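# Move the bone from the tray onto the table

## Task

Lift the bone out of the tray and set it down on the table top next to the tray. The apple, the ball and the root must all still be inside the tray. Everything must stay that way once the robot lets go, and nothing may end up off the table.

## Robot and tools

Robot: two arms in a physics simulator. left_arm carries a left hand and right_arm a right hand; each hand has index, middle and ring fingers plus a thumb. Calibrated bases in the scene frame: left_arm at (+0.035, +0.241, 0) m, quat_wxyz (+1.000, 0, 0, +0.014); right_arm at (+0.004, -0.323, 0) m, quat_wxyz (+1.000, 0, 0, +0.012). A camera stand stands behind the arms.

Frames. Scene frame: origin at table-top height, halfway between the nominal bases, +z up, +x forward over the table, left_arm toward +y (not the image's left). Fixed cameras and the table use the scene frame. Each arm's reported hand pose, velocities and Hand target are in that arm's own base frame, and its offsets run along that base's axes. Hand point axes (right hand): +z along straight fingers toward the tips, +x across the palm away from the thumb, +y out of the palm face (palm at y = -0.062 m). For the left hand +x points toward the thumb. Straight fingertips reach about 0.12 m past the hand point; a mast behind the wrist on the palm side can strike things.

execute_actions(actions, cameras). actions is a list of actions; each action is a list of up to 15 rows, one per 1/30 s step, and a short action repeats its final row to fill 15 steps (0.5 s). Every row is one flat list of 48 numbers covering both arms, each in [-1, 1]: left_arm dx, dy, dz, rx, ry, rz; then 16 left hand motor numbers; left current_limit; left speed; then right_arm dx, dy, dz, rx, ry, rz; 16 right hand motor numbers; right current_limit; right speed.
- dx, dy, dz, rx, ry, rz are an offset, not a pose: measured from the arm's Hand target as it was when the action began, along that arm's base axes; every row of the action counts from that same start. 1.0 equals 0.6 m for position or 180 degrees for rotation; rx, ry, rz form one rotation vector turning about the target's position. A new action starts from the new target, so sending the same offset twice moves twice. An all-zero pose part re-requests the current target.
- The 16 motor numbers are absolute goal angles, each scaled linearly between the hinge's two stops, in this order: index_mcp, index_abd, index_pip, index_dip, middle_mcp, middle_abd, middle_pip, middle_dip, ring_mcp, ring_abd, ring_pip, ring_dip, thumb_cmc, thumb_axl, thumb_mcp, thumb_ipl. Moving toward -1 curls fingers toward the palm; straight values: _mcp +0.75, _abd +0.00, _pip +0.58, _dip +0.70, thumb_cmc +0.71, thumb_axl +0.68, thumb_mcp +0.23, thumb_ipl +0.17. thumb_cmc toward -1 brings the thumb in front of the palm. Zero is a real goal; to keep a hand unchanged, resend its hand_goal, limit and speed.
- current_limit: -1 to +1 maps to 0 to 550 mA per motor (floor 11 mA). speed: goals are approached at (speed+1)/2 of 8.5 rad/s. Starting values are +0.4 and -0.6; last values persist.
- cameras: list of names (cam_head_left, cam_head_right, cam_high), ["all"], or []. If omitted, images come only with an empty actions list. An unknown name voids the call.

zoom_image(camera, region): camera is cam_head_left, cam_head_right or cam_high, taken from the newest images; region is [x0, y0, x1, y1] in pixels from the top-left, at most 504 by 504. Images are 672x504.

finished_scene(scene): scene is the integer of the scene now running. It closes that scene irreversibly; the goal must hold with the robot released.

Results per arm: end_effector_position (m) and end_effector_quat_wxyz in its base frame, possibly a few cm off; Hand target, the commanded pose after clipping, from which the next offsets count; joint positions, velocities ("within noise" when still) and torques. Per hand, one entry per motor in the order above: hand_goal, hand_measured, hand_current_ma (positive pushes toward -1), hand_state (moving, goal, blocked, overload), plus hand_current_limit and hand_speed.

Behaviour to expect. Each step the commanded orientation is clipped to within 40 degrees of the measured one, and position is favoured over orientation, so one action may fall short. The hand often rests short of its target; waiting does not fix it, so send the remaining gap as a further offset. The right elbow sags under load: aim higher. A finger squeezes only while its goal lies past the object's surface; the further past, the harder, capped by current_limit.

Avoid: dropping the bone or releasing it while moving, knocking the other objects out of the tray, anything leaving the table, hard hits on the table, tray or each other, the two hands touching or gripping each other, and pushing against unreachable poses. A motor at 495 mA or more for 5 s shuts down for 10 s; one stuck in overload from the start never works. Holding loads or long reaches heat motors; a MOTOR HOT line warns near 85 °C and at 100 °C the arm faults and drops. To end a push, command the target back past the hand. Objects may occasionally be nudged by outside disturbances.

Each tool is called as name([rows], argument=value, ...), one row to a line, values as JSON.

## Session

execute_actions(actions=[])

zoom_image(camera="cam_high", region=[330, 250, 480, 400])

Scene clock: 0.00 s.
left_arm: end_effector_position=(+0.6534, -0.2845, +0.4005) hand_goal=(+0.754, +0.000, +0.576, +0.696, +0.754, +0.000, +0.576, +0.696, +0.754, +0.000, +0.576, +0.696, +0.714, +0.678, +0.226, +0.168) hand_measured=(+0.754, +0.000, +0.576, +0.696, +0.754, +0.000, +0.576, +0.696, +0.754, +0.000, +0.576, +0.696, +0.714, +0.678, +0.226, +0.168) hand_current_ma=(+0, +0, +0, +0, +0, +0, +0, +0, +0, +0, +0, +0, +0, +0, +0, +0) hand_state=(goal, goal, goal, goal, goal, goal, goal, goal, goal, goal, goal, goal, goal, goal, goal, goal) hand_current_limit=0.40 hand_speed=-0.60 end_effector_quat_wxyz=(+0.611, +0.044, +0.731, -0.300) | right_arm: end_effector_position=(+0.4049, +0.0432, +0.1908) hand_goal=(+0.754, +0.000, +0.576, +0.696, +0.754, +0.000, +0.576, +0.696, +0.754, +0.000, +0.576, +0.696, +0.714, +0.678, +0.226, +0.168) hand_measured=(+0.754, +0.000, +0.576, +0.696, +0.754, +0.000, +0.576, +0.696, +0.754, +0.000, +0.576, +0.696, +0.714, +0.678, +0.226, +0.168) hand_current_ma=(+0, +0, +0, +0, +0, +0, +0, +0, +0, +0, +0, +0, +0, +0, +0, +0) hand_state=(goal, goal, goal, goal, goal, goal, goal, goal, goal, goal, goal, goal, goal, goal, goal, goal) hand_current_limit=0.40 hand_speed=-0.60 end_effector_quat_wxyz=(+0.312, +0.348, +0.846, -0.258)
Joint positions: left_arm=[-0.506 1.56 1.461 0.025 0.01 -1.966] | right_arm=[0.401 1.127 0.813 -1.161 0.83 -0.432]
Joint velocities: within noise
Joint torques (N m): no reading
Heat: left arm: hottest elbow 43 °C; right arm: hottest elbow 39 °C.
Hand target: left_arm +0.6576, -0.2869, +0.4125; +0.618, +0.043, +0.724, -0.303 | right_arm +0.4120, +0.0461, +0.2031; +0.321, +0.353, +0.843, -0.250

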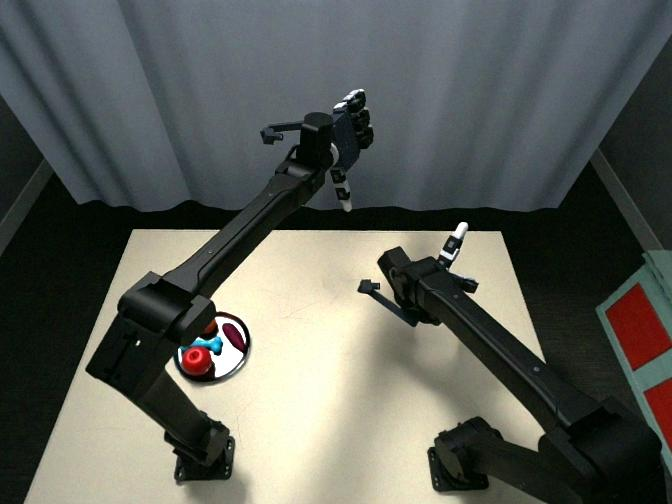

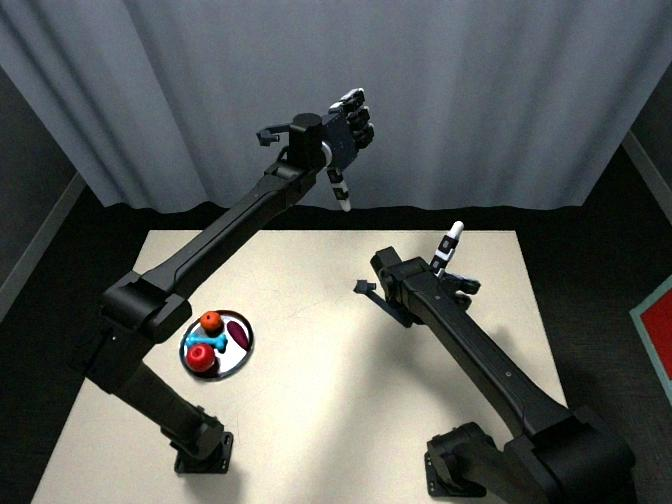

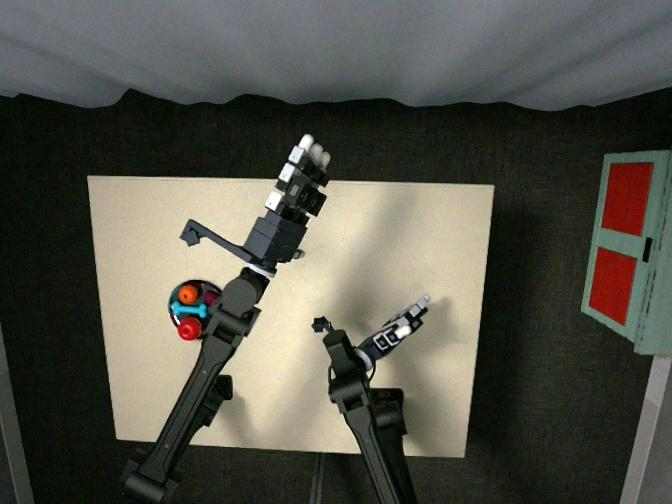

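Scaled by 3.360 from the camera's 672x504 image, which has a finer 960x720 frame.

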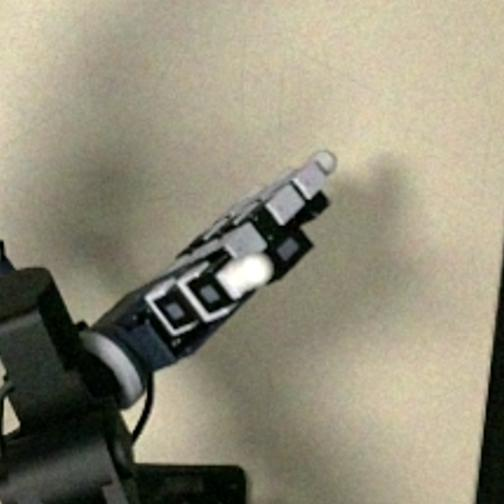

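zoom_image(camera="cam_high", region=[155, 265, 245, 355])

zoom_image(camera="cam_head_right", region=[165, 295, 265, 395])

zoom_image(camera="cam_head_left", region=[165, 295, 265, 395])

Scaled by 5.600 from the camera's 672x504 image, which has a finer 960x720 frame.

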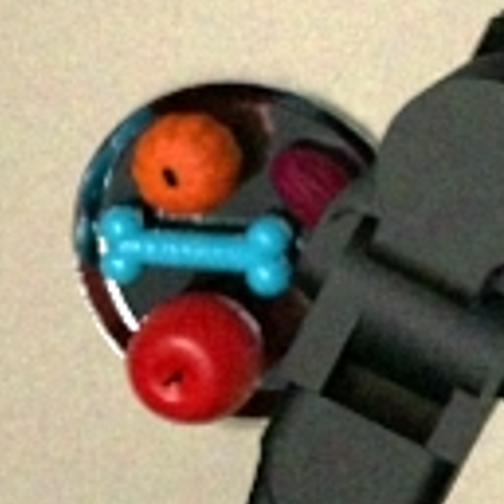

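Scaled by 5.040 from the camera's 672x504 image, which has a finer 960x720 frame.

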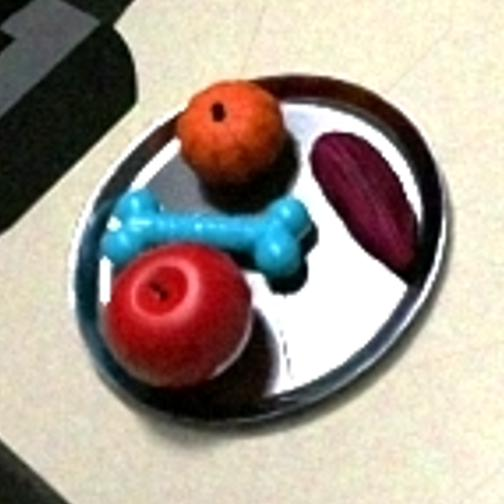

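Scaled by 5.040 from the camera's 672x504 image, which has a finer 960x720 frame.

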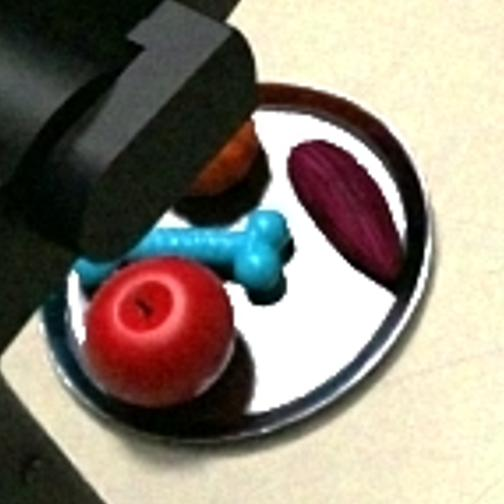

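execute_actions([
  [[-0.07,0.08,-0.02,0.0323,0.061,0.002,0.754,-0.02,0.576,0.696,0.754,0.02,0.576,0.696,-0.34,-0.1,-0.59,-0.17,0.714,0.678,0.226,0.168,0.4,-0.6,0,0,0,0,0,0,0.754,0,0.576,0.696,0.754,0,0.576,0.696,0.754,0,0.576,0.696,0.714,0.678,0.226,0.168,0.4,-0.6]],
  [[-0.09,0.1,-0.02,0.0323,0.061,0.002,0.754,-0.02,0.576,0.696,0.754,0.02,0.576,0.696,-0.34,-0.1,-0.59,-0.17,0.714,0.678,0.226,0.168,0.4,-0.6,0,0,0,0,0,0,0.754,0,0.576,0.696,0.754,0,0.576,0.696,0.754,0,0.576,0.696,0.714,0.678,0.226,0.168,0.4,-0.6]],
  [[-0.09,0.1,-0.02,0.0323,0.061,0.002,0.754,-0.02,0.576,0.696,0.754,0.02,0.576,0.696,-0.34,-0.1,-0.59,-0.17,0.714,0.678,0.226,0.168,0.4,-0.6,0,0,0,0,0,0,0.754,0,0.576,0.696,0.754,0,0.576,0.696,0.754,0,0.576,0.696,0.714,0.678,0.226,0.168,0.4,-0.6]],
  [[-0.09,0.1,-0.02,0.0323,0.061,0.002,0.754,-0.02,0.576,0.696,0.754,0.02,0.576,0.696,-0.34,-0.1,-0.59,-0.17,0.714,0.678,0.226,0.168,0.4,-0.6,0,0,0,0,0,0,0.754,0,0.576,0.696,0.754,0,0.576,0.696,0.754,0,0.576,0.696,0.714,0.678,0.226,0.168,0.4,-0.6]],
], cameras=["cam_head_left","cam_high"])

Scene clock: 127.23 s.
left_arm: end_effector_position=(+0.4542, -0.0632, +0.3549) hand_goal=(+0.754, -0.020, +0.576, +0.696, +0.754, +0.020, +0.576, +0.696, -0.340, -0.100, -0.590, -0.170, +0.714, +0.678, +0.226, +0.168) hand_measured=(+0.752, -0.016, +0.576, +0.696, +0.752, +0.022, +0.576, +0.696, -0.332, -0.096, -0.586, -0.168, +0.712, +0.678, +0.224, +0.168) hand_current_ma=(-5, +6, +1, +0, -4, +2, +1, +0, +17, +8, +7, +4, -2, -1, -3, +0) hand_state=(goal, goal, goal, goal, goal, goal, goal, goal, goal, goal, goal, goal, goal, goal, goal, goal) hand_current_limit=0.40 hand_speed=-0.60 end_effector_quat_wxyz=(+0.282, +0.038, +0.948, -0.142) | right_arm: end_effector_position=(+0.4049, +0.0432, +0.1908) hand_goal=(+0.754, +0.000, +0.576, +0.696, +0.754, +0.000, +0.576, +0.696, +0.754, +0.000, +0.576, +0.696, +0.714, +0.678, +0.226, +0.168) hand_measured=(+0.754, +0.000, +0.576, +0.696, +0.754, +0.000, +0.576, +0.696, +0.754, +0.000, +0.576, +0.696, +0.714, +0.678, +0.226, +0.168) hand_current_ma=(+0, +0, +0, +0, +0, +0, +0, +0, +0, +0, +0, +0, +0, +0, +0, +0) hand_state=(goal, goal, goal, goal, goal, goal, goal, goal, goal, goal, goal, goal, goal, goal, goal, goal) hand_current_limit=0.40 hand_speed=-0.60 end_effector_quat_wxyz=(+0.312, +0.348, +0.846, -0.258)
Joint positions: left_arm=[-0.248 1.24 1.442 -1.145 0.154 -1.788] | right_arm=[0.401 1.127 0.813 -1.161 0.83 -0.432]
Joint torques (N m): left_arm=[0.97 -10.4 11.4 0.59 0.13 0.09] | right_arm=[0.26 -5.54 8.62 0.68 1.23 -0.09]
Heat: left arm: hottest elbow 64 °C; right arm: hottest elbow 48 °C.
Hand target: left_arm +0.4536, -0.0589, +0.3645; +0.288, +0.040, +0.946, -0.141 | right_arm +0.4120, +0.0461, +0.2031; +0.321, +0.353, +0.843, -0.250
Off the commanded pose: left_arm 0.011 m, 1 deg | right_arm 0.014 m, 2 deg.
Images, in order (width x height): cam_head_left 672x504, cam_high 672x504.

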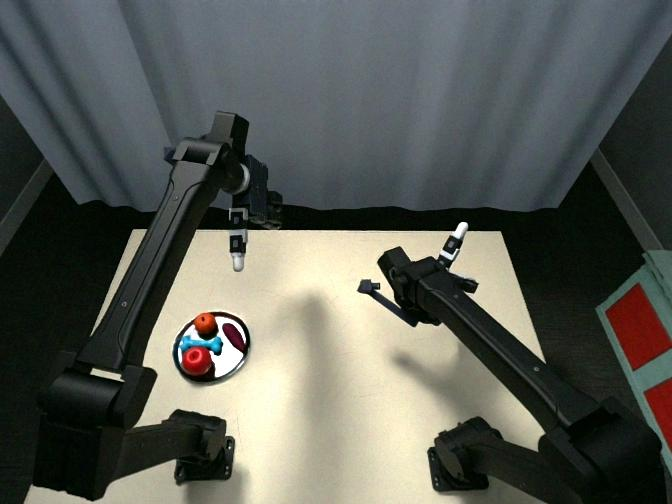

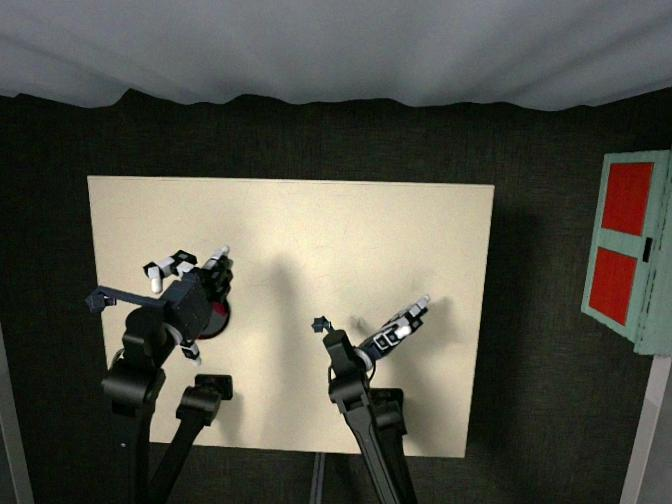

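execute_actions([
  [[-0.09,0.107,-0.03,0.0323,0.061,0.002,0.754,-0.02,0.576,0.696,0.754,0.02,0.576,0.696,-0.34,-0.1,-0.59,-0.17,0.714,0.678,0.226,0.168,0.4,-0.6,0,0,0,0,0,0,0.754,0,0.576,0.696,0.754,0,0.576,0.696,0.754,0,0.576,0.696,0.714,0.678,0.226,0.168,0.4,-0.6]],
  [[-0.09,0.107,-0.04,0.0323,0.061,0.002,0.754,-0.02,0.576,0.696,0.754,0.02,0.576,0.696,-0.34,-0.1,-0.59,-0.17,0.714,0.678,0.226,0.168,0.4,-0.6,0,0,0,0,0,0,0.754,0,0.576,0.696,0.754,0,0.576,0.696,0.754,0,0.576,0.696,0.714,0.678,0.226,0.168,0.4,-0.6]],
  [[-0.0943,0.107,-0.04,0.0325,0.061,0.002,0.754,-0.02,0.576,0.696,0.754,0.02,0.576,0.696,-0.34,-0.1,-0.59,-0.17,0.714,0.678,0.226,0.168,0.4,-0.6,0,0,0,0,0,0,0.754,0,0.576,0.696,0.754,0,0.576,0.696,0.754,0,0.576,0.696,0.714,0.678,0.226,0.168,0.4,-0.6]],
  [[0,0,-0.06,0,0,0,0.754,-0.02,0.576,0.696,0.754,0.02,0.576,0.696,-0.34,-0.1,-0.59,-0.17,0.714,0.678,0.226,0.168,0.4,-0.6,0,0,0,0,0,0,0.754,0,0.576,0.696,0.754,0,0.576,0.696,0.754,0,0.576,0.696,0.714,0.678,0.226,0.168,0.4,-0.6]],
], cameras=["cam_head_left","cam_head_right","cam_high"])

zoom_image(camera="cam_high", region=[155, 265, 245, 355])

zoom_image(camera="cam_head_left", region=[155, 285, 255, 385])

zoom_image(camera="cam_head_right", region=[155, 285, 255, 385])

Scene clock: 149.53 s.
left_arm: end_effector_position=(+0.2880, +0.1292, +0.2613) hand_goal=(+0.754, -0.020, +0.576, +0.696, +0.754, +0.020, +0.576, +0.696, -0.340, -0.100, -0.590, -0.170, +0.714, +0.678, +0.226, +0.168) hand_measured=(+0.752, -0.018, +0.576, +0.696, +0.752, +0.022, +0.576, +0.696, -0.332, -0.096, -0.586, -0.168, +0.712, +0.678, +0.224, +0.168) hand_current_ma=(-2, +2, +1, +0, -2, +2, +1, +0, +17, +4, +6, +4, -2, -1, -5, +0) hand_state=(goal, goal, goal, goal, goal, goal, goal, goal, goal, goal, goal, goal, goal, goal, goal, goal) hand_current_limit=0.40 hand_speed=-0.60 end_effector_quat_wxyz=(-0.007, +0.033, +0.999, -0.003) | right_arm: end_effector_position=(+0.4049, +0.0432, +0.1908) hand_goal=(+0.754, +0.000, +0.576, +0.696, +0.754, +0.000, +0.576, +0.696, +0.754, +0.000, +0.576, +0.696, +0.714, +0.678, +0.226, +0.168) hand_measured=(+0.754, +0.000, +0.576, +0.696, +0.754, +0.000, +0.576, +0.696, +0.754, +0.000, +0.576, +0.696, +0.714, +0.678, +0.226, +0.168) hand_current_ma=(+0, +0, +0, +0, +0, +0, +0, +0, +0, +0, +0, +0, +0, +0, +0, +0) hand_state=(goal, goal, goal, goal, goal, goal, goal, goal, goal, goal, goal, goal, goal, goal, goal, goal) hand_current_limit=0.40 hand_speed=-0.60 end_effector_quat_wxyz=(+0.312, +0.348, +0.846, -0.258)
Joint positions: left_arm=[0.143 1.152 1.165 -1.599 0.004 -1.361] | right_arm=[0.401 1.127 0.813 -1.161 0.83 -0.432]
Joint torques (N m): left_arm=[1.2 -7.24 8.79 0.44 -0.25 0.05] | right_arm=[0.21 -5.6 8.66 0.7 1.23 -0.09]
Heat: left arm: hottest elbow 64 °C; right arm: hottest elbow 49 °C.
Hand target: left_arm +0.2890, +0.1336, +0.2623; +0.000, +0.032, +0.999, -0.001 | right_arm +0.4120, +0.0461, +0.2031; +0.321, +0.353, +0.843, -0.250
Off the commanded pose: left_arm 0.005 m, 1 deg | right_arm 0.014 m, 2 deg.

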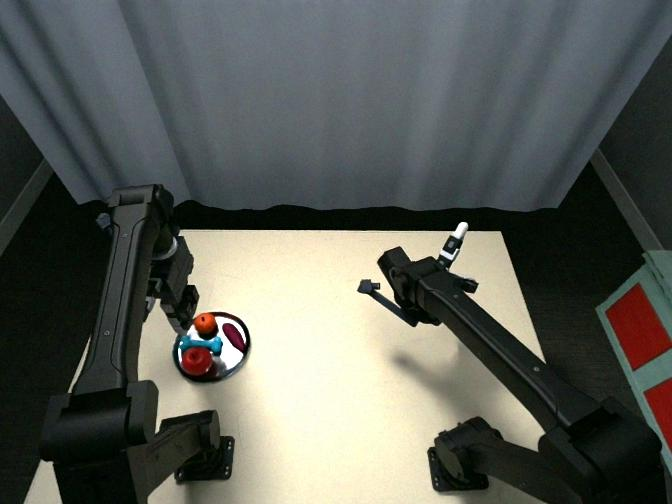

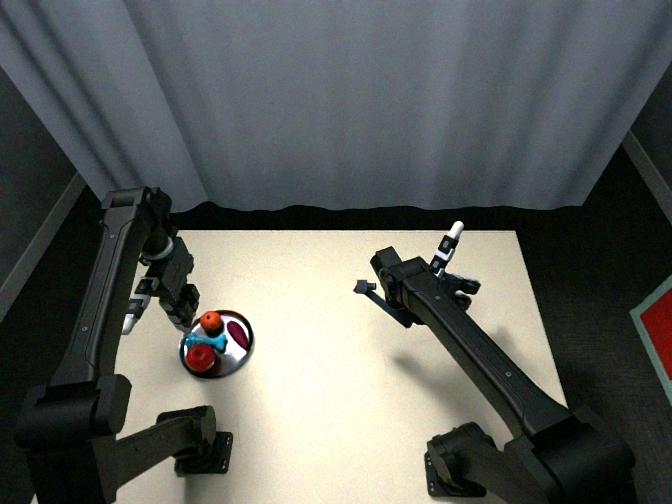

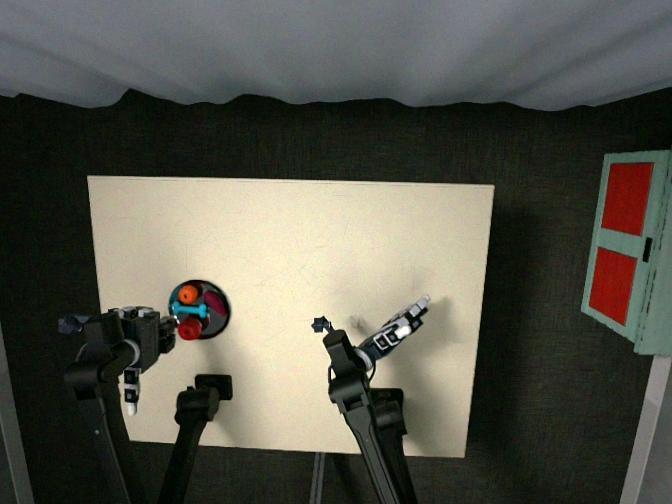

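Scaled by 5.600 from the camera's 672x504 image, which has a finer 960x720 frame.

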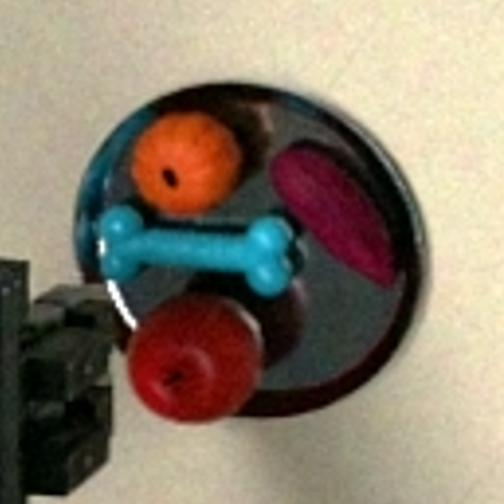

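Scaled by 5.040 from the camera's 672x504 image, which has a finer 960x720 frame.

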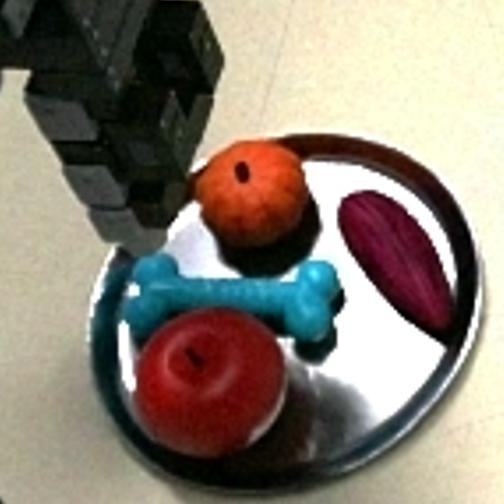

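Scaled by 5.040 from the camera's 672x504 image, which has a finer 960x720 frame.

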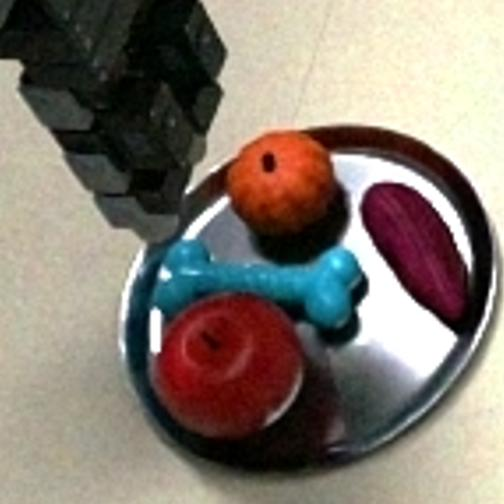

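execute_actions([
  [[0.0135,0.006,-0.05,0,0,0,0.754,-0.02,0.576,0.696,0.754,0.02,0.576,0.696,-0.34,-0.1,-0.59,-0.17,0.714,0.678,0.226,0.168,0.4,-0.6,0,0,0,0,0,0,0.754,0,0.576,0.696,0.754,0,0.576,0.696,0.754,0,0.576,0.696,0.714,0.678,0.226,0.168,0.4,-0.6]],
  [[0,0,-0.05,0,0,0,0.754,-0.02,0.576,0.696,0.754,0.02,0.576,0.696,-0.34,-0.1,-0.59,-0.17,0.714,0.678,0.226,0.168,0.4,-0.6,0,0,0,0,0,0,0.754,0,0.576,0.696,0.754,0,0.576,0.696,0.754,0,0.576,0.696,0.714,0.678,0.226,0.168,0.4,-0.6]],
], cameras=["cam_head_left","cam_head_right","cam_high"])

zoom_image(camera="cam_high", region=[155, 265, 245, 355])

zoom_image(camera="cam_head_left", region=[160, 300, 240, 380])

zoom_image(camera="cam_head_right", region=[160, 300, 240, 380])

Scene clock: 188.00 s.
left_arm: end_effector_position=(+0.2944, +0.1316, +0.2074) hand_goal=(+0.754, -0.020, +0.576, +0.696, +0.754, +0.020, +0.576, +0.696, -0.340, -0.100, -0.590, -0.170, +0.714, +0.678, +0.226, +0.168) hand_measured=(+0.752, -0.018, +0.576, +0.696, +0.752, +0.022, +0.576, +0.696, -0.332, -0.096, -0.586, -0.168, +0.712, +0.678, +0.224, +0.168) hand_current_ma=(-2, +2, +1, +0, -2, +2, +1, +0, +17, +4, +6, +4, -2, -1, -5, +0) hand_state=(goal, goal, goal, goal, goal, goal, goal, goal, goal, goal, goal, goal, goal, goal, goal, goal) hand_current_limit=0.40 hand_speed=-0.60 end_effector_quat_wxyz=(+0.003, +0.035, +0.999, -0.001) | right_arm: end_effector_position=(+0.4049, +0.0432, +0.1908) hand_goal=(+0.754, +0.000, +0.576, +0.696, +0.754, +0.000, +0.576, +0.696, +0.754, +0.000, +0.576, +0.696, +0.714, +0.678, +0.226, +0.168) hand_measured=(+0.754, +0.000, +0.576, +0.696, +0.754, +0.000, +0.576, +0.696, +0.754, +0.000, +0.576, +0.696, +0.714, +0.678, +0.226, +0.168) hand_current_ma=(+0, +0, +0, +0, +0, +0, +0, +0, +0, +0, +0, +0, +0, +0, +0, +0) hand_state=(goal, goal, goal, goal, goal, goal, goal, goal, goal, goal, goal, goal, goal, goal, goal, goal) hand_current_limit=0.40 hand_speed=-0.60 end_effector_quat_wxyz=(+0.312, +0.348, +0.846, -0.258)
Joint positions: left_arm=[0.148 1.164 1.033 -1.434 0.003 -1.353] | right_arm=[0.401 1.127 0.813 -1.161 0.83 -0.432]
Joint torques (N m): left_arm=[1.61 -6.3 8.79 0.42 -0.23 0.05] | right_arm=[0.21 -5.66 8.64 0.72 1.22 -0.08]
Heat: left arm: hottest elbow 60 °C; right arm: hottest elbow 49 °C.
Hand target: left_arm +0.2971, +0.1373, +0.2026; +0.001, +0.032, +0.999, -0.001 | right_arm +0.4120, +0.0461, +0.2031; +0.321, +0.353, +0.843, -0.250
Off the commanded pose: left_arm 0.008 m, 0 deg | right_arm 0.014 m, 2 deg.

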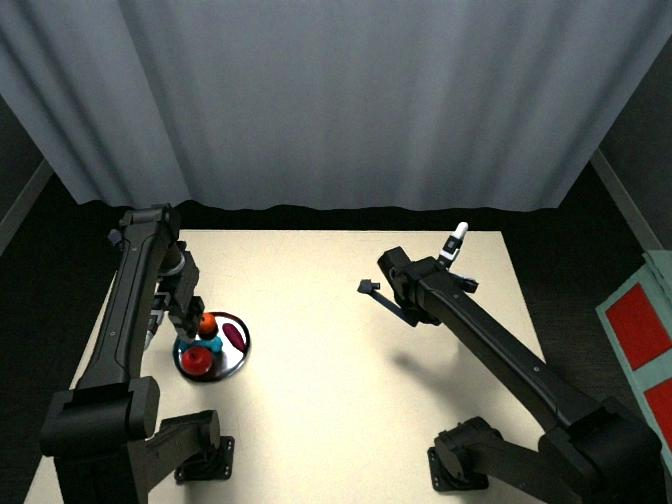

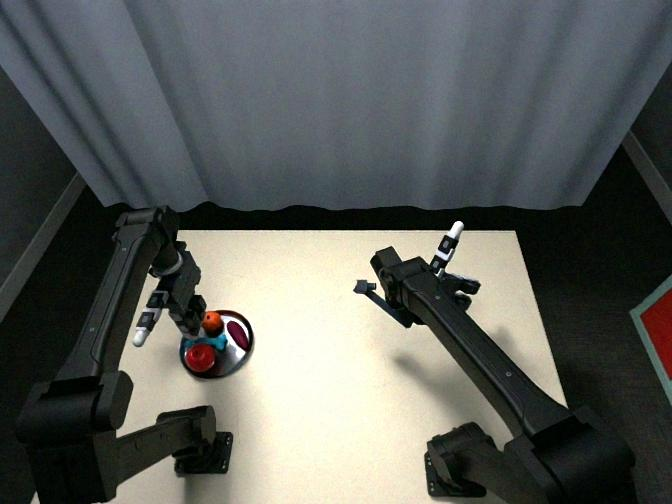

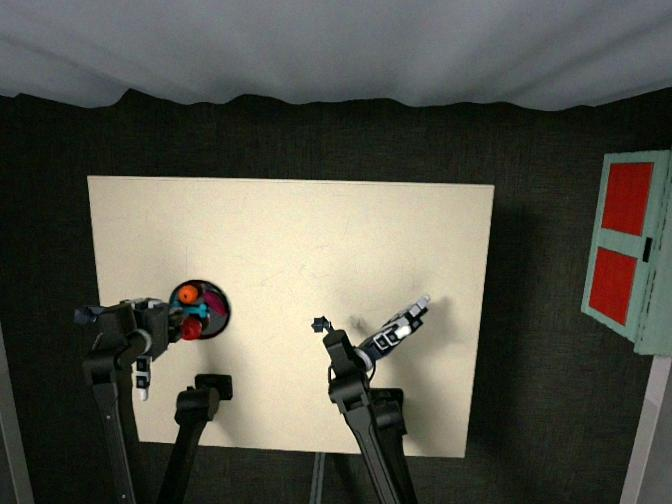

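Scaled by 5.600 from the camera's 672x504 image, which has a finer 960x720 frame.

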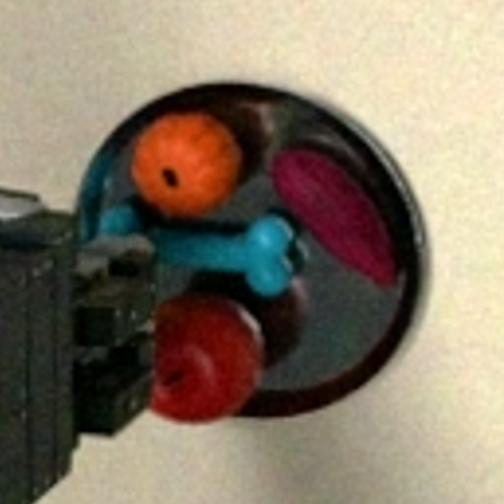

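Scaled by 6.300 from the camera's 672x504 image, which has a finer 960x720 frame.

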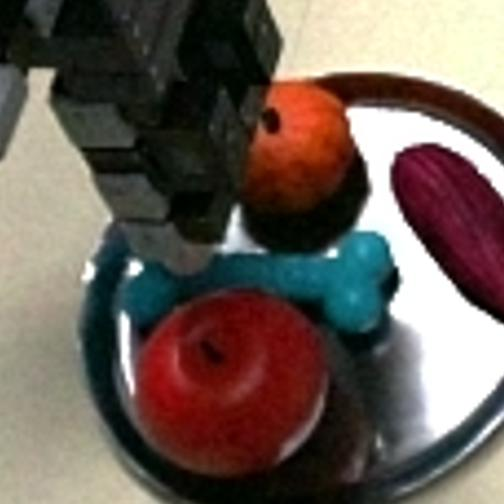

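Scaled by 6.300 from the camera's 672x504 image, which has a finer 960x720 frame.

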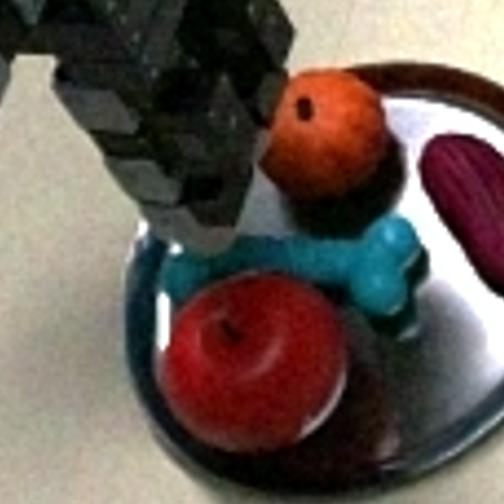

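execute_actions([
  [[0.006,0.012,-0.05,0,0,0,0.754,-0.02,0.576,0.696,0.754,0.02,0.576,0.696,-0.34,-0.1,-0.59,-0.17,0.714,0.678,0.226,0.168,0.4,-0.6,0,0,0,0,0,0,0.754,0,0.576,0.696,0.754,0,0.576,0.696,0.754,0,0.576,0.696,0.714,0.678,0.226,0.168,0.4,-0.6]],
], cameras=["cam_head_left","cam_head_right","cam_high"])

zoom_image(camera="cam_high", region=[155, 265, 245, 355])

zoom_image(camera="cam_head_left", region=[160, 300, 240, 380])

zoom_image(camera="cam_head_right", region=[160, 300, 240, 380])

Scene clock: 211.90 s.
left_arm: end_effector_position=(+0.2994, +0.1391, +0.1789) hand_goal=(+0.754, -0.020, +0.576, +0.696, +0.754, +0.020, +0.576, +0.696, -0.340, -0.100, -0.590, -0.170, +0.714, +0.678, +0.226, +0.168) hand_measured=(+0.750, -0.024, +0.576, +0.696, +0.752, +0.022, +0.576, +0.696, -0.332, -0.098, -0.586, -0.168, +0.712, +0.678, +0.224, +0.168) hand_current_ma=(-6, -4, +0, +0, -2, +2, +1, +0, +17, +4, +6, +4, -2, -1, -5, +0) hand_state=(goal, goal, goal, goal, goal, goal, goal, goal, goal, goal, goal, goal, goal, goal, goal, goal) hand_current_limit=0.40 hand_speed=-0.60 end_effector_quat_wxyz=(+0.005, +0.035, +0.999, -0.001) | right_arm: end_effector_position=(+0.4049, +0.0432, +0.1908) hand_goal=(+0.754, +0.000, +0.576, +0.696, +0.754, +0.000, +0.576, +0.696, +0.754, +0.000, +0.576, +0.696, +0.714, +0.678, +0.226, +0.168) hand_measured=(+0.754, +0.000, +0.576, +0.696, +0.754, +0.000, +0.576, +0.696, +0.754, +0.000, +0.576, +0.696, +0.714, +0.678, +0.226, +0.168) hand_current_ma=(+0, +0, +0, +0, +0, +0, +0, +0, +0, +0, +0, +0, +0, +0, +0, +0) hand_state=(goal, goal, goal, goal, goal, goal, goal, goal, goal, goal, goal, goal, goal, goal, goal, goal) hand_current_limit=0.40 hand_speed=-0.60 end_effector_quat_wxyz=(+0.312, +0.348, +0.846, -0.258)
Joint positions: left_arm=[0.168 1.193 0.979 -1.349 0.003 -1.334] | right_arm=[0.401 1.127 0.813 -1.161 0.83 -0.432]
Joint torques (N m): left_arm=[1.55 -6.36 8.38 0.21 -0.23 0.04] | right_arm=[0.26 -5.6 8.61 0.68 1.22 -0.09]
Heat: left arm: hottest elbow 56 °C; right arm: hottest elbow 50 °C.
Hand target: left_arm +0.3007, +0.1445, +0.1725; +0.000, +0.032, +0.999, -0.001 | right_arm +0.4120, +0.0461, +0.2031; +0.321, +0.353, +0.843, -0.250
Off the commanded pose: left_arm 0.008 m, 1 deg | right_arm 0.014 m, 2 deg.

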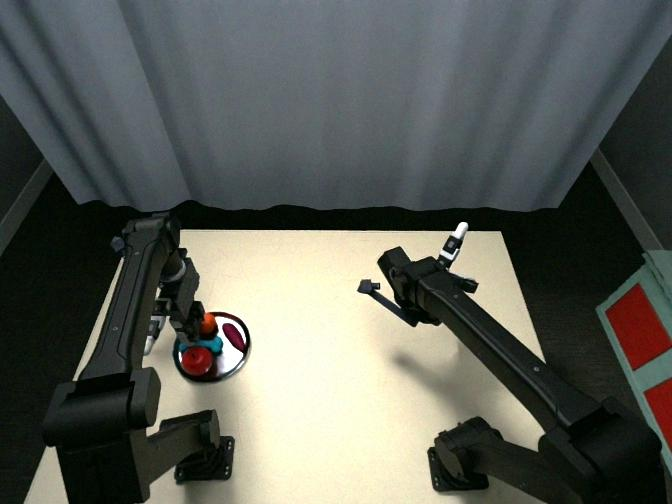

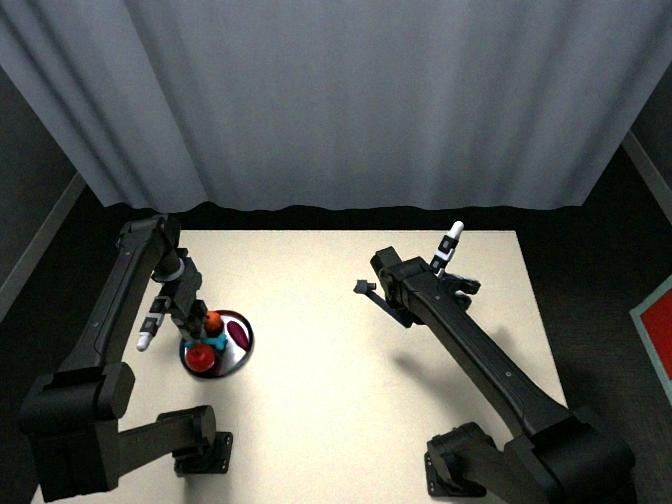

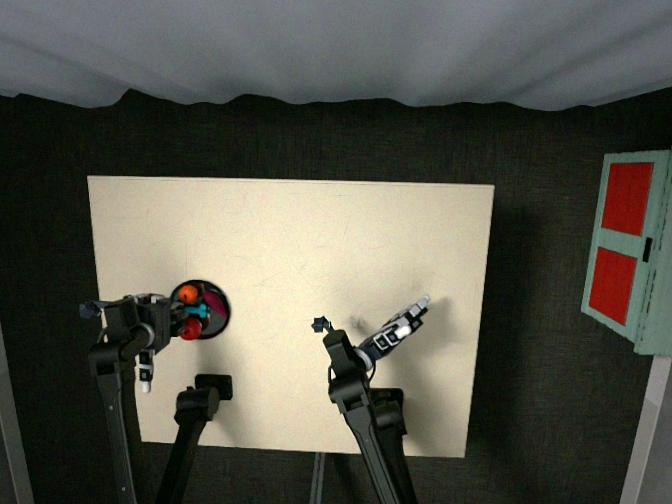

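Scaled by 5.600 from the camera's 672x504 image, which has a finer 960x720 frame.

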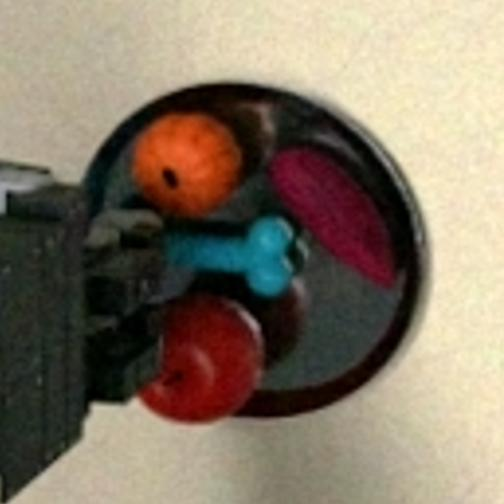

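Scaled by 6.300 from the camera's 672x504 image, which has a finer 960x720 frame.

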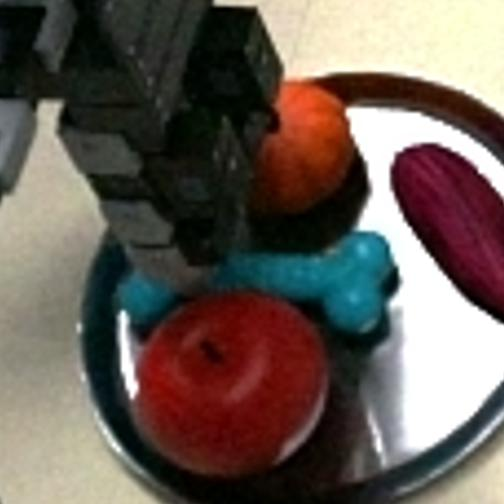

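Scaled by 6.300 from the camera's 672x504 image, which has a finer 960x720 frame.

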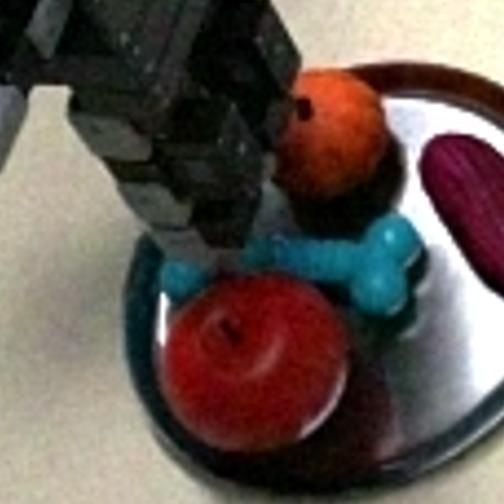

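execute_actions([
  [[-0.001,0,-0.04,0,0,0,0.754,-0.02,0.576,0.696,0.754,0.02,0.576,0.696,-0.34,-0.1,-0.59,-0.17,0.714,0.678,0.226,0.168,0.4,-0.6,0,0,0,0,0,0,0.754,0,0.576,0.696,0.754,0,0.576,0.696,0.754,0,0.576,0.696,0.714,0.678,0.226,0.168,0.4,-0.6]],
], cameras=["cam_head_left","cam_head_right","cam_high"])

zoom_image(camera="cam_high", region=[155, 265, 245, 355])

zoom_image(camera="cam_head_left", region=[160, 300, 240, 380])

zoom_image(camera="cam_head_right", region=[160, 300, 240, 380])

Scene clock: 234.13 s.
left_arm: end_effector_position=(+0.3001, +0.1406, +0.1580) hand_goal=(+0.754, -0.020, +0.576, +0.696, +0.754, +0.020, +0.576, +0.696, -0.340, -0.100, -0.590, -0.170, +0.714, +0.678, +0.226, +0.168) hand_measured=(+0.750, -0.024, +0.576, +0.696, +0.746, +0.028, +0.572, +0.696, -0.332, -0.098, -0.586, -0.168, +0.712, +0.678, +0.224, +0.168) hand_current_ma=(-9, -7, -1, +0, -18, +16, -6, +0, +17, +4, +6, +4, -2, -1, -5, +0) hand_state=(goal, goal, goal, goal, goal, goal, goal, goal, goal, goal, goal, goal, goal, goal, goal, goal) hand_current_limit=0.40 hand_speed=-0.60 end_effector_quat_wxyz=(+0.008, +0.034, +0.999, +0.003) | right_arm: end_effector_position=(+0.4049, +0.0432, +0.1908) hand_goal=(+0.754, +0.000, +0.576, +0.696, +0.754, +0.000, +0.576, +0.696, +0.754, +0.000, +0.576, +0.696, +0.714, +0.678, +0.226, +0.168) hand_measured=(+0.754, +0.000, +0.576, +0.696, +0.754, +0.000, +0.576, +0.696, +0.754, +0.000, +0.576, +0.696, +0.714, +0.678, +0.226, +0.168) hand_current_ma=(+0, +0, +0, +0, +0, +0, +0, +0, +0, +0, +0, +0, +0, +0, +0, +0) hand_state=(goal, goal, goal, goal, goal, goal, goal, goal, goal, goal, goal, goal, goal, goal, goal, goal) hand_current_limit=0.40 hand_speed=-0.60 end_effector_quat_wxyz=(+0.312, +0.348, +0.846, -0.258)
Joint positions: left_arm=[0.17 1.204 0.931 -1.281 -0.002 -1.332] | right_arm=[0.401 1.127 0.813 -1.161 0.83 -0.432]
Joint torques (N m): left_arm=[1.38 -6.18 7.95 0.44 -0.05 0] | right_arm=[0.26 -5.54 8.65 0.72 1.22 -0.1]
Heat: left arm: hottest elbow 55 °C; right arm: hottest elbow 50 °C.
Hand target: left_arm +0.3000, +0.1445, +0.1484; +0.000, +0.032, +0.999, -0.001 | right_arm +0.4120, +0.0461, +0.2031; +0.321, +0.353, +0.843, -0.250
Off the commanded pose: left_arm 0.010 m, 1 deg | right_arm 0.014 m, 2 deg.

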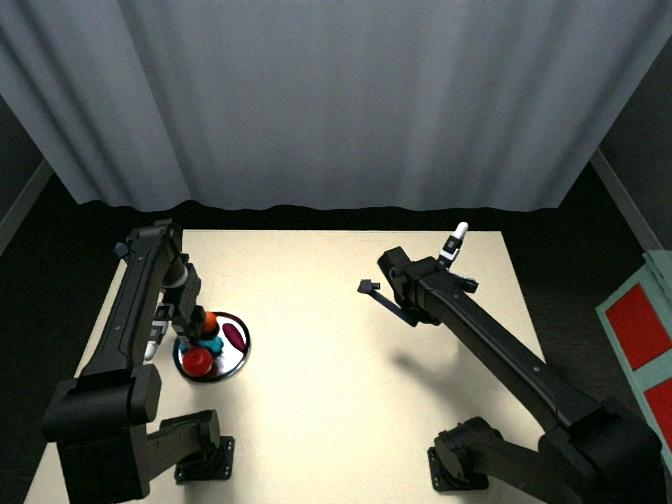

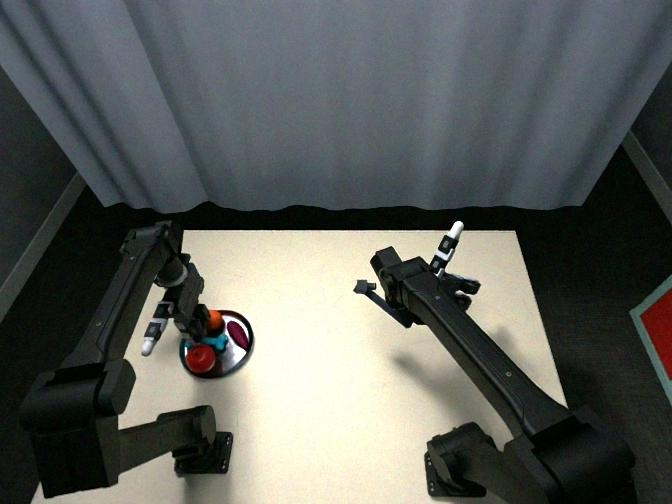

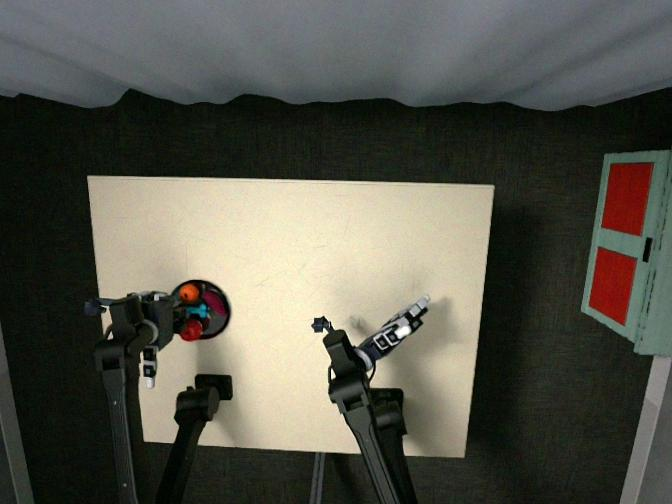

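Scaled by 5.600 from the camera's 672x504 image, which has a finer 960x720 frame.

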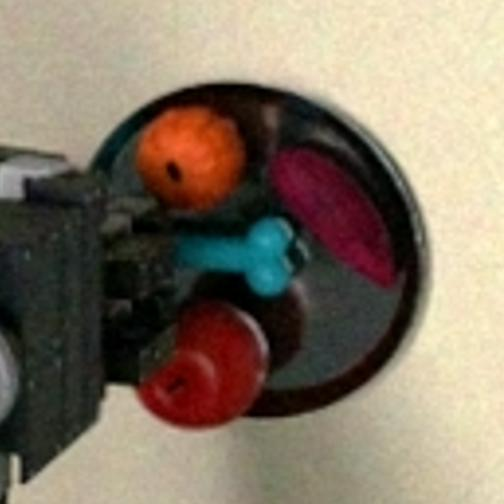

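Scaled by 6.300 from the camera's 672x504 image, which has a finer 960x720 frame.

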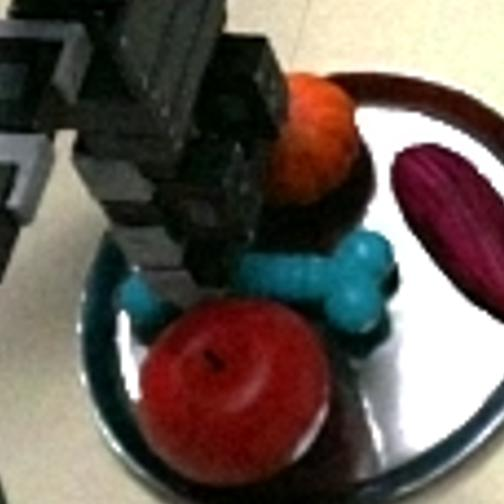

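Scaled by 6.300 from the camera's 672x504 image, which has a finer 960x720 frame.

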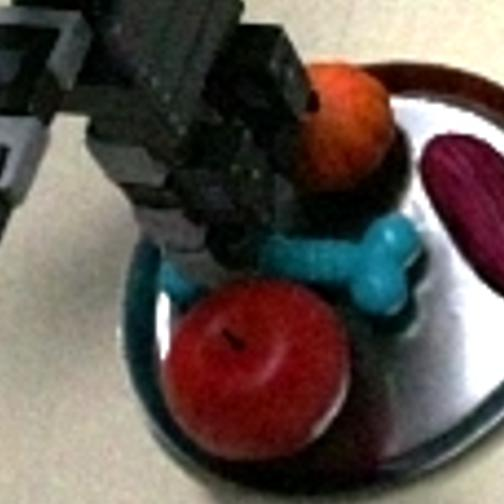

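execute_actions([
  [[0.0,-0.016,-0.025,0,0,0,0.754,-0.02,0.576,0.696,0.754,0.02,0.576,0.696,-0.34,-0.1,-0.59,-0.17,0.714,0.678,0.226,0.168,0.4,-0.6,0,0,0,0,0,0,0.754,0,0.576,0.696,0.754,0,0.576,0.696,0.754,0,0.576,0.696,0.714,0.678,0.226,0.168,0.4,-0.6]],
], cameras=["cam_head_left","cam_head_right","cam_high"])

zoom_image(camera="cam_high", region=[155, 265, 245, 355])

zoom_image(camera="cam_head_right", region=[160, 300, 240, 380])

Scene clock: 269.17 s.
left_arm: end_effector_position=(+0.2999, +0.1394, +0.1510) hand_goal=(+0.754, -0.020, +0.576, +0.696, +0.754, +0.020, +0.576, +0.696, -0.340, -0.100, -0.590, -0.170, +0.714, +0.678, +0.226, +0.168) hand_measured=(+0.750, -0.022, +0.576, +0.696, +0.748, +0.026, +0.572, +0.696, -0.332, -0.098, -0.586, -0.168, +0.712, +0.678, +0.224, +0.168) hand_current_ma=(-8, -4, -1, +0, -13, +9, -5, +0, +17, +4, +6, +4, -1, -1, -6, +0) hand_state=(goal, goal, goal, goal, goal, goal, goal, goal, goal, goal, goal, goal, goal, goal, goal, goal) hand_current_limit=0.40 hand_speed=-0.60 end_effector_quat_wxyz=(+0.012, +0.030, +0.999, +0.003) | right_arm: end_effector_position=(+0.4049, +0.0432, +0.1908) hand_goal=(+0.754, +0.000, +0.576, +0.696, +0.754, +0.000, +0.576, +0.696, +0.754, +0.000, +0.576, +0.696, +0.714, +0.678, +0.226, +0.168) hand_measured=(+0.754, +0.000, +0.576, +0.696, +0.754, +0.000, +0.576, +0.696, +0.754, +0.000, +0.576, +0.696, +0.714, +0.678, +0.226, +0.168) hand_current_ma=(+0, +0, +0, +0, +0, +0, +0, +0, +0, +0, +0, +0, +0, +0, +0, +0) hand_state=(goal, goal, goal, goal, goal, goal, goal, goal, goal, goal, goal, goal, goal, goal, goal, goal) hand_current_limit=0.40 hand_speed=-0.60 end_effector_quat_wxyz=(+0.312, +0.348, +0.846, -0.258)
Joint positions: left_arm=[0.167 1.206 0.913 -1.254 -0.002 -1.344] | right_arm=[0.401 1.127 0.813 -1.161 0.83 -0.432]
Joint torques (N m): left_arm=[-1.14 -5.6 6.75 1.06 -0.05 -0.17] | right_arm=[0.26 -5.6 8.66 0.66 1.22 -0.09]
Heat: left arm: hottest elbow 54 °C; right arm: hottest elbow 50 °C.
Hand target: left_arm +0.3002, +0.1348, +0.1335; +0.001, +0.032, +0.999, -0.001 | right_arm +0.4120, +0.0461, +0.2031; +0.321, +0.353, +0.843, -0.250
Off the commanded pose: left_arm 0.018 m, 1 deg | right_arm 0.014 m, 2 deg.

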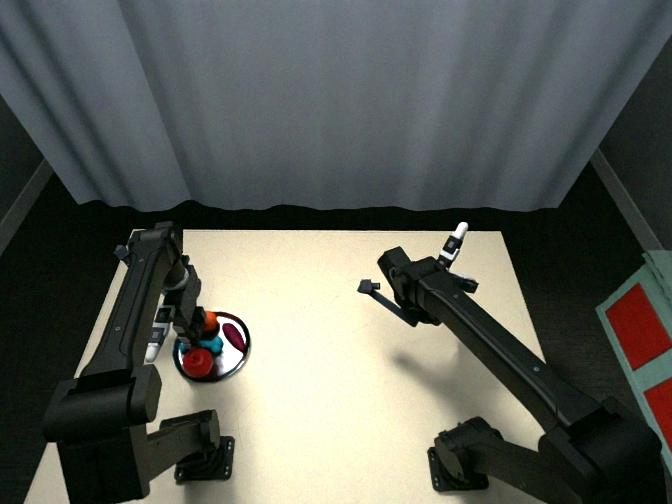

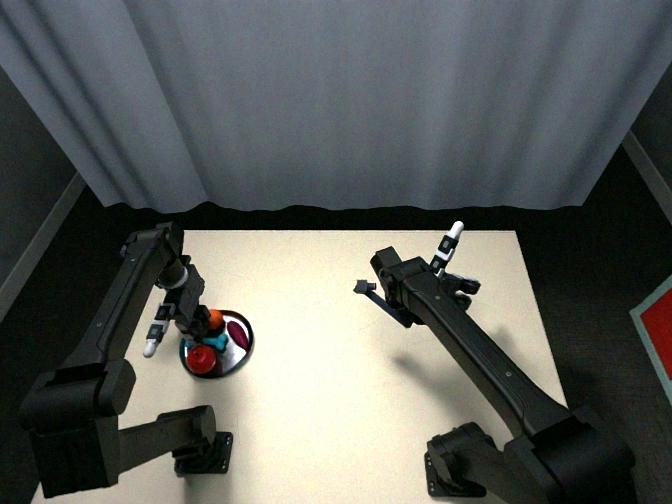

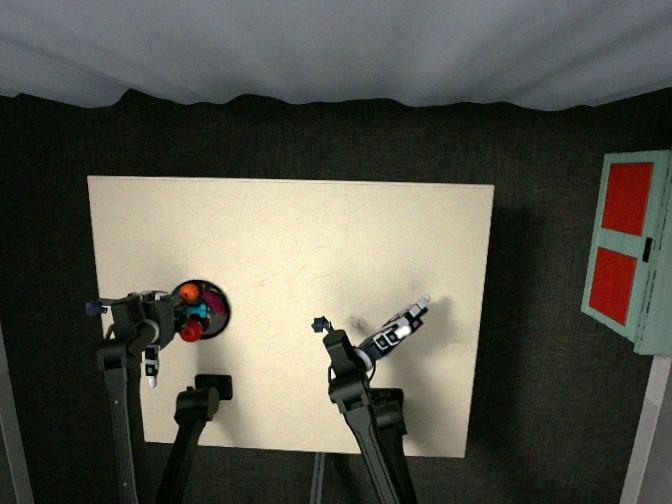

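Scaled by 5.600 from the camera's 672x504 image, which has a finer 960x720 frame.

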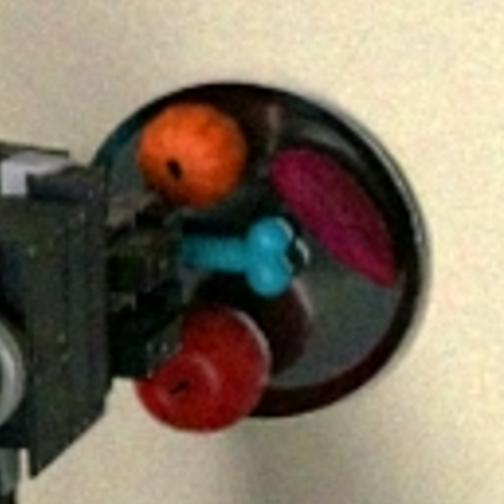

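Scaled by 6.300 from the camera's 672x504 image, which has a finer 960x720 frame.

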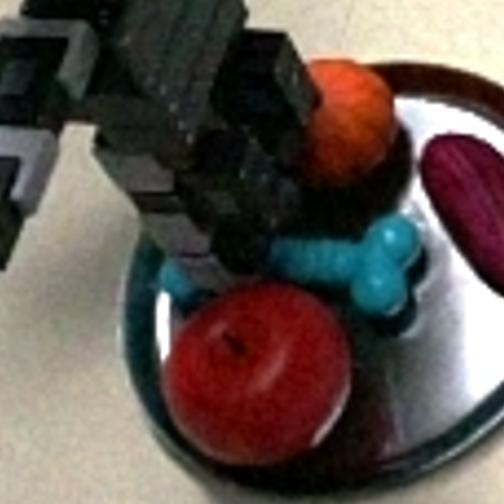

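execute_actions([
  [[0.0,-0.003,-0.018,0,0,0,0.754,-0.02,0.576,0.696,0.754,0.02,0.576,0.696,-0.34,-0.1,-0.59,-0.17,0.714,0.678,0.226,0.168,0.4,-0.6,0,0,0,0,0,0,0.754,0,0.576,0.696,0.754,0,0.576,0.696,0.754,0,0.576,0.696,0.714,0.678,0.226,0.168,0.4,-0.6]],
], cameras=[])

Scene clock: 277.33 s.
left_arm: end_effector_position=(+0.2995, +0.1396, +0.1496) hand_goal=(+0.754, -0.020, +0.576, +0.696, +0.754, +0.020, +0.576, +0.696, -0.340, -0.100, -0.590, -0.170, +0.714, +0.678, +0.226, +0.168) hand_measured=(+0.752, -0.016, +0.576, +0.696, +0.750, +0.030, +0.574, +0.696, -0.332, -0.098, -0.586, -0.168, +0.712, +0.678, +0.224, +0.168) hand_current_ma=(-2, +8, -1, +0, -6, +20, -1, +0, +17, +4, +6, +4, -1, -1, -6, +0) hand_state=(goal, goal, goal, goal, goal, goal, goal, goal, goal, goal, goal, goal, goal, goal, goal, goal) hand_current_limit=0.40 hand_speed=-0.60 end_effector_quat_wxyz=(+0.013, +0.027, +1.000, +0.005) | right_arm: end_effector_position=(+0.4049, +0.0432, +0.1908) hand_goal=(+0.754, +0.000, +0.576, +0.696, +0.754, +0.000, +0.576, +0.696, +0.754, +0.000, +0.576, +0.696, +0.714, +0.678, +0.226, +0.168) hand_measured=(+0.754, +0.000, +0.576, +0.696, +0.754, +0.000, +0.576, +0.696, +0.754, +0.000, +0.576, +0.696, +0.714, +0.678, +0.226, +0.168) hand_current_ma=(+0, +0, +0, +0, +0, +0, +0, +0, +0, +0, +0, +0, +0, +0, +0, +0) hand_state=(goal, goal, goal, goal, goal, goal, goal, goal, goal, goal, goal, goal, goal, goal, goal, goal) hand_current_limit=0.40 hand_speed=-0.60 end_effector_quat_wxyz=(+0.312, +0.348, +0.846, -0.258)
Joint positions: left_arm=[0.166 1.206 0.909 -1.246 -0.004 -1.351] | right_arm=[0.401 1.127 0.813 -1.161 0.83 -0.432]
Joint torques (N m): left_arm=[-1.44 -5.07 5.44 1.95 0.05 -0.13] | right_arm=[0.26 -5.54 8.62 0.69 1.23 -0.09]
Heat: left arm: hottest elbow 53 °C; right arm: hottest elbow 50 °C.
Hand target: left_arm +0.3001, +0.1331, +0.1227; +0.001, +0.032, +0.999, -0.001 | right_arm +0.4120, +0.0461, +0.2031; +0.321, +0.353, +0.843, -0.250
Off the commanded pose: left_arm 0.028 m, 2 deg | right_arm 0.014 m, 2 deg.
No camera images: "cameras" was empty.


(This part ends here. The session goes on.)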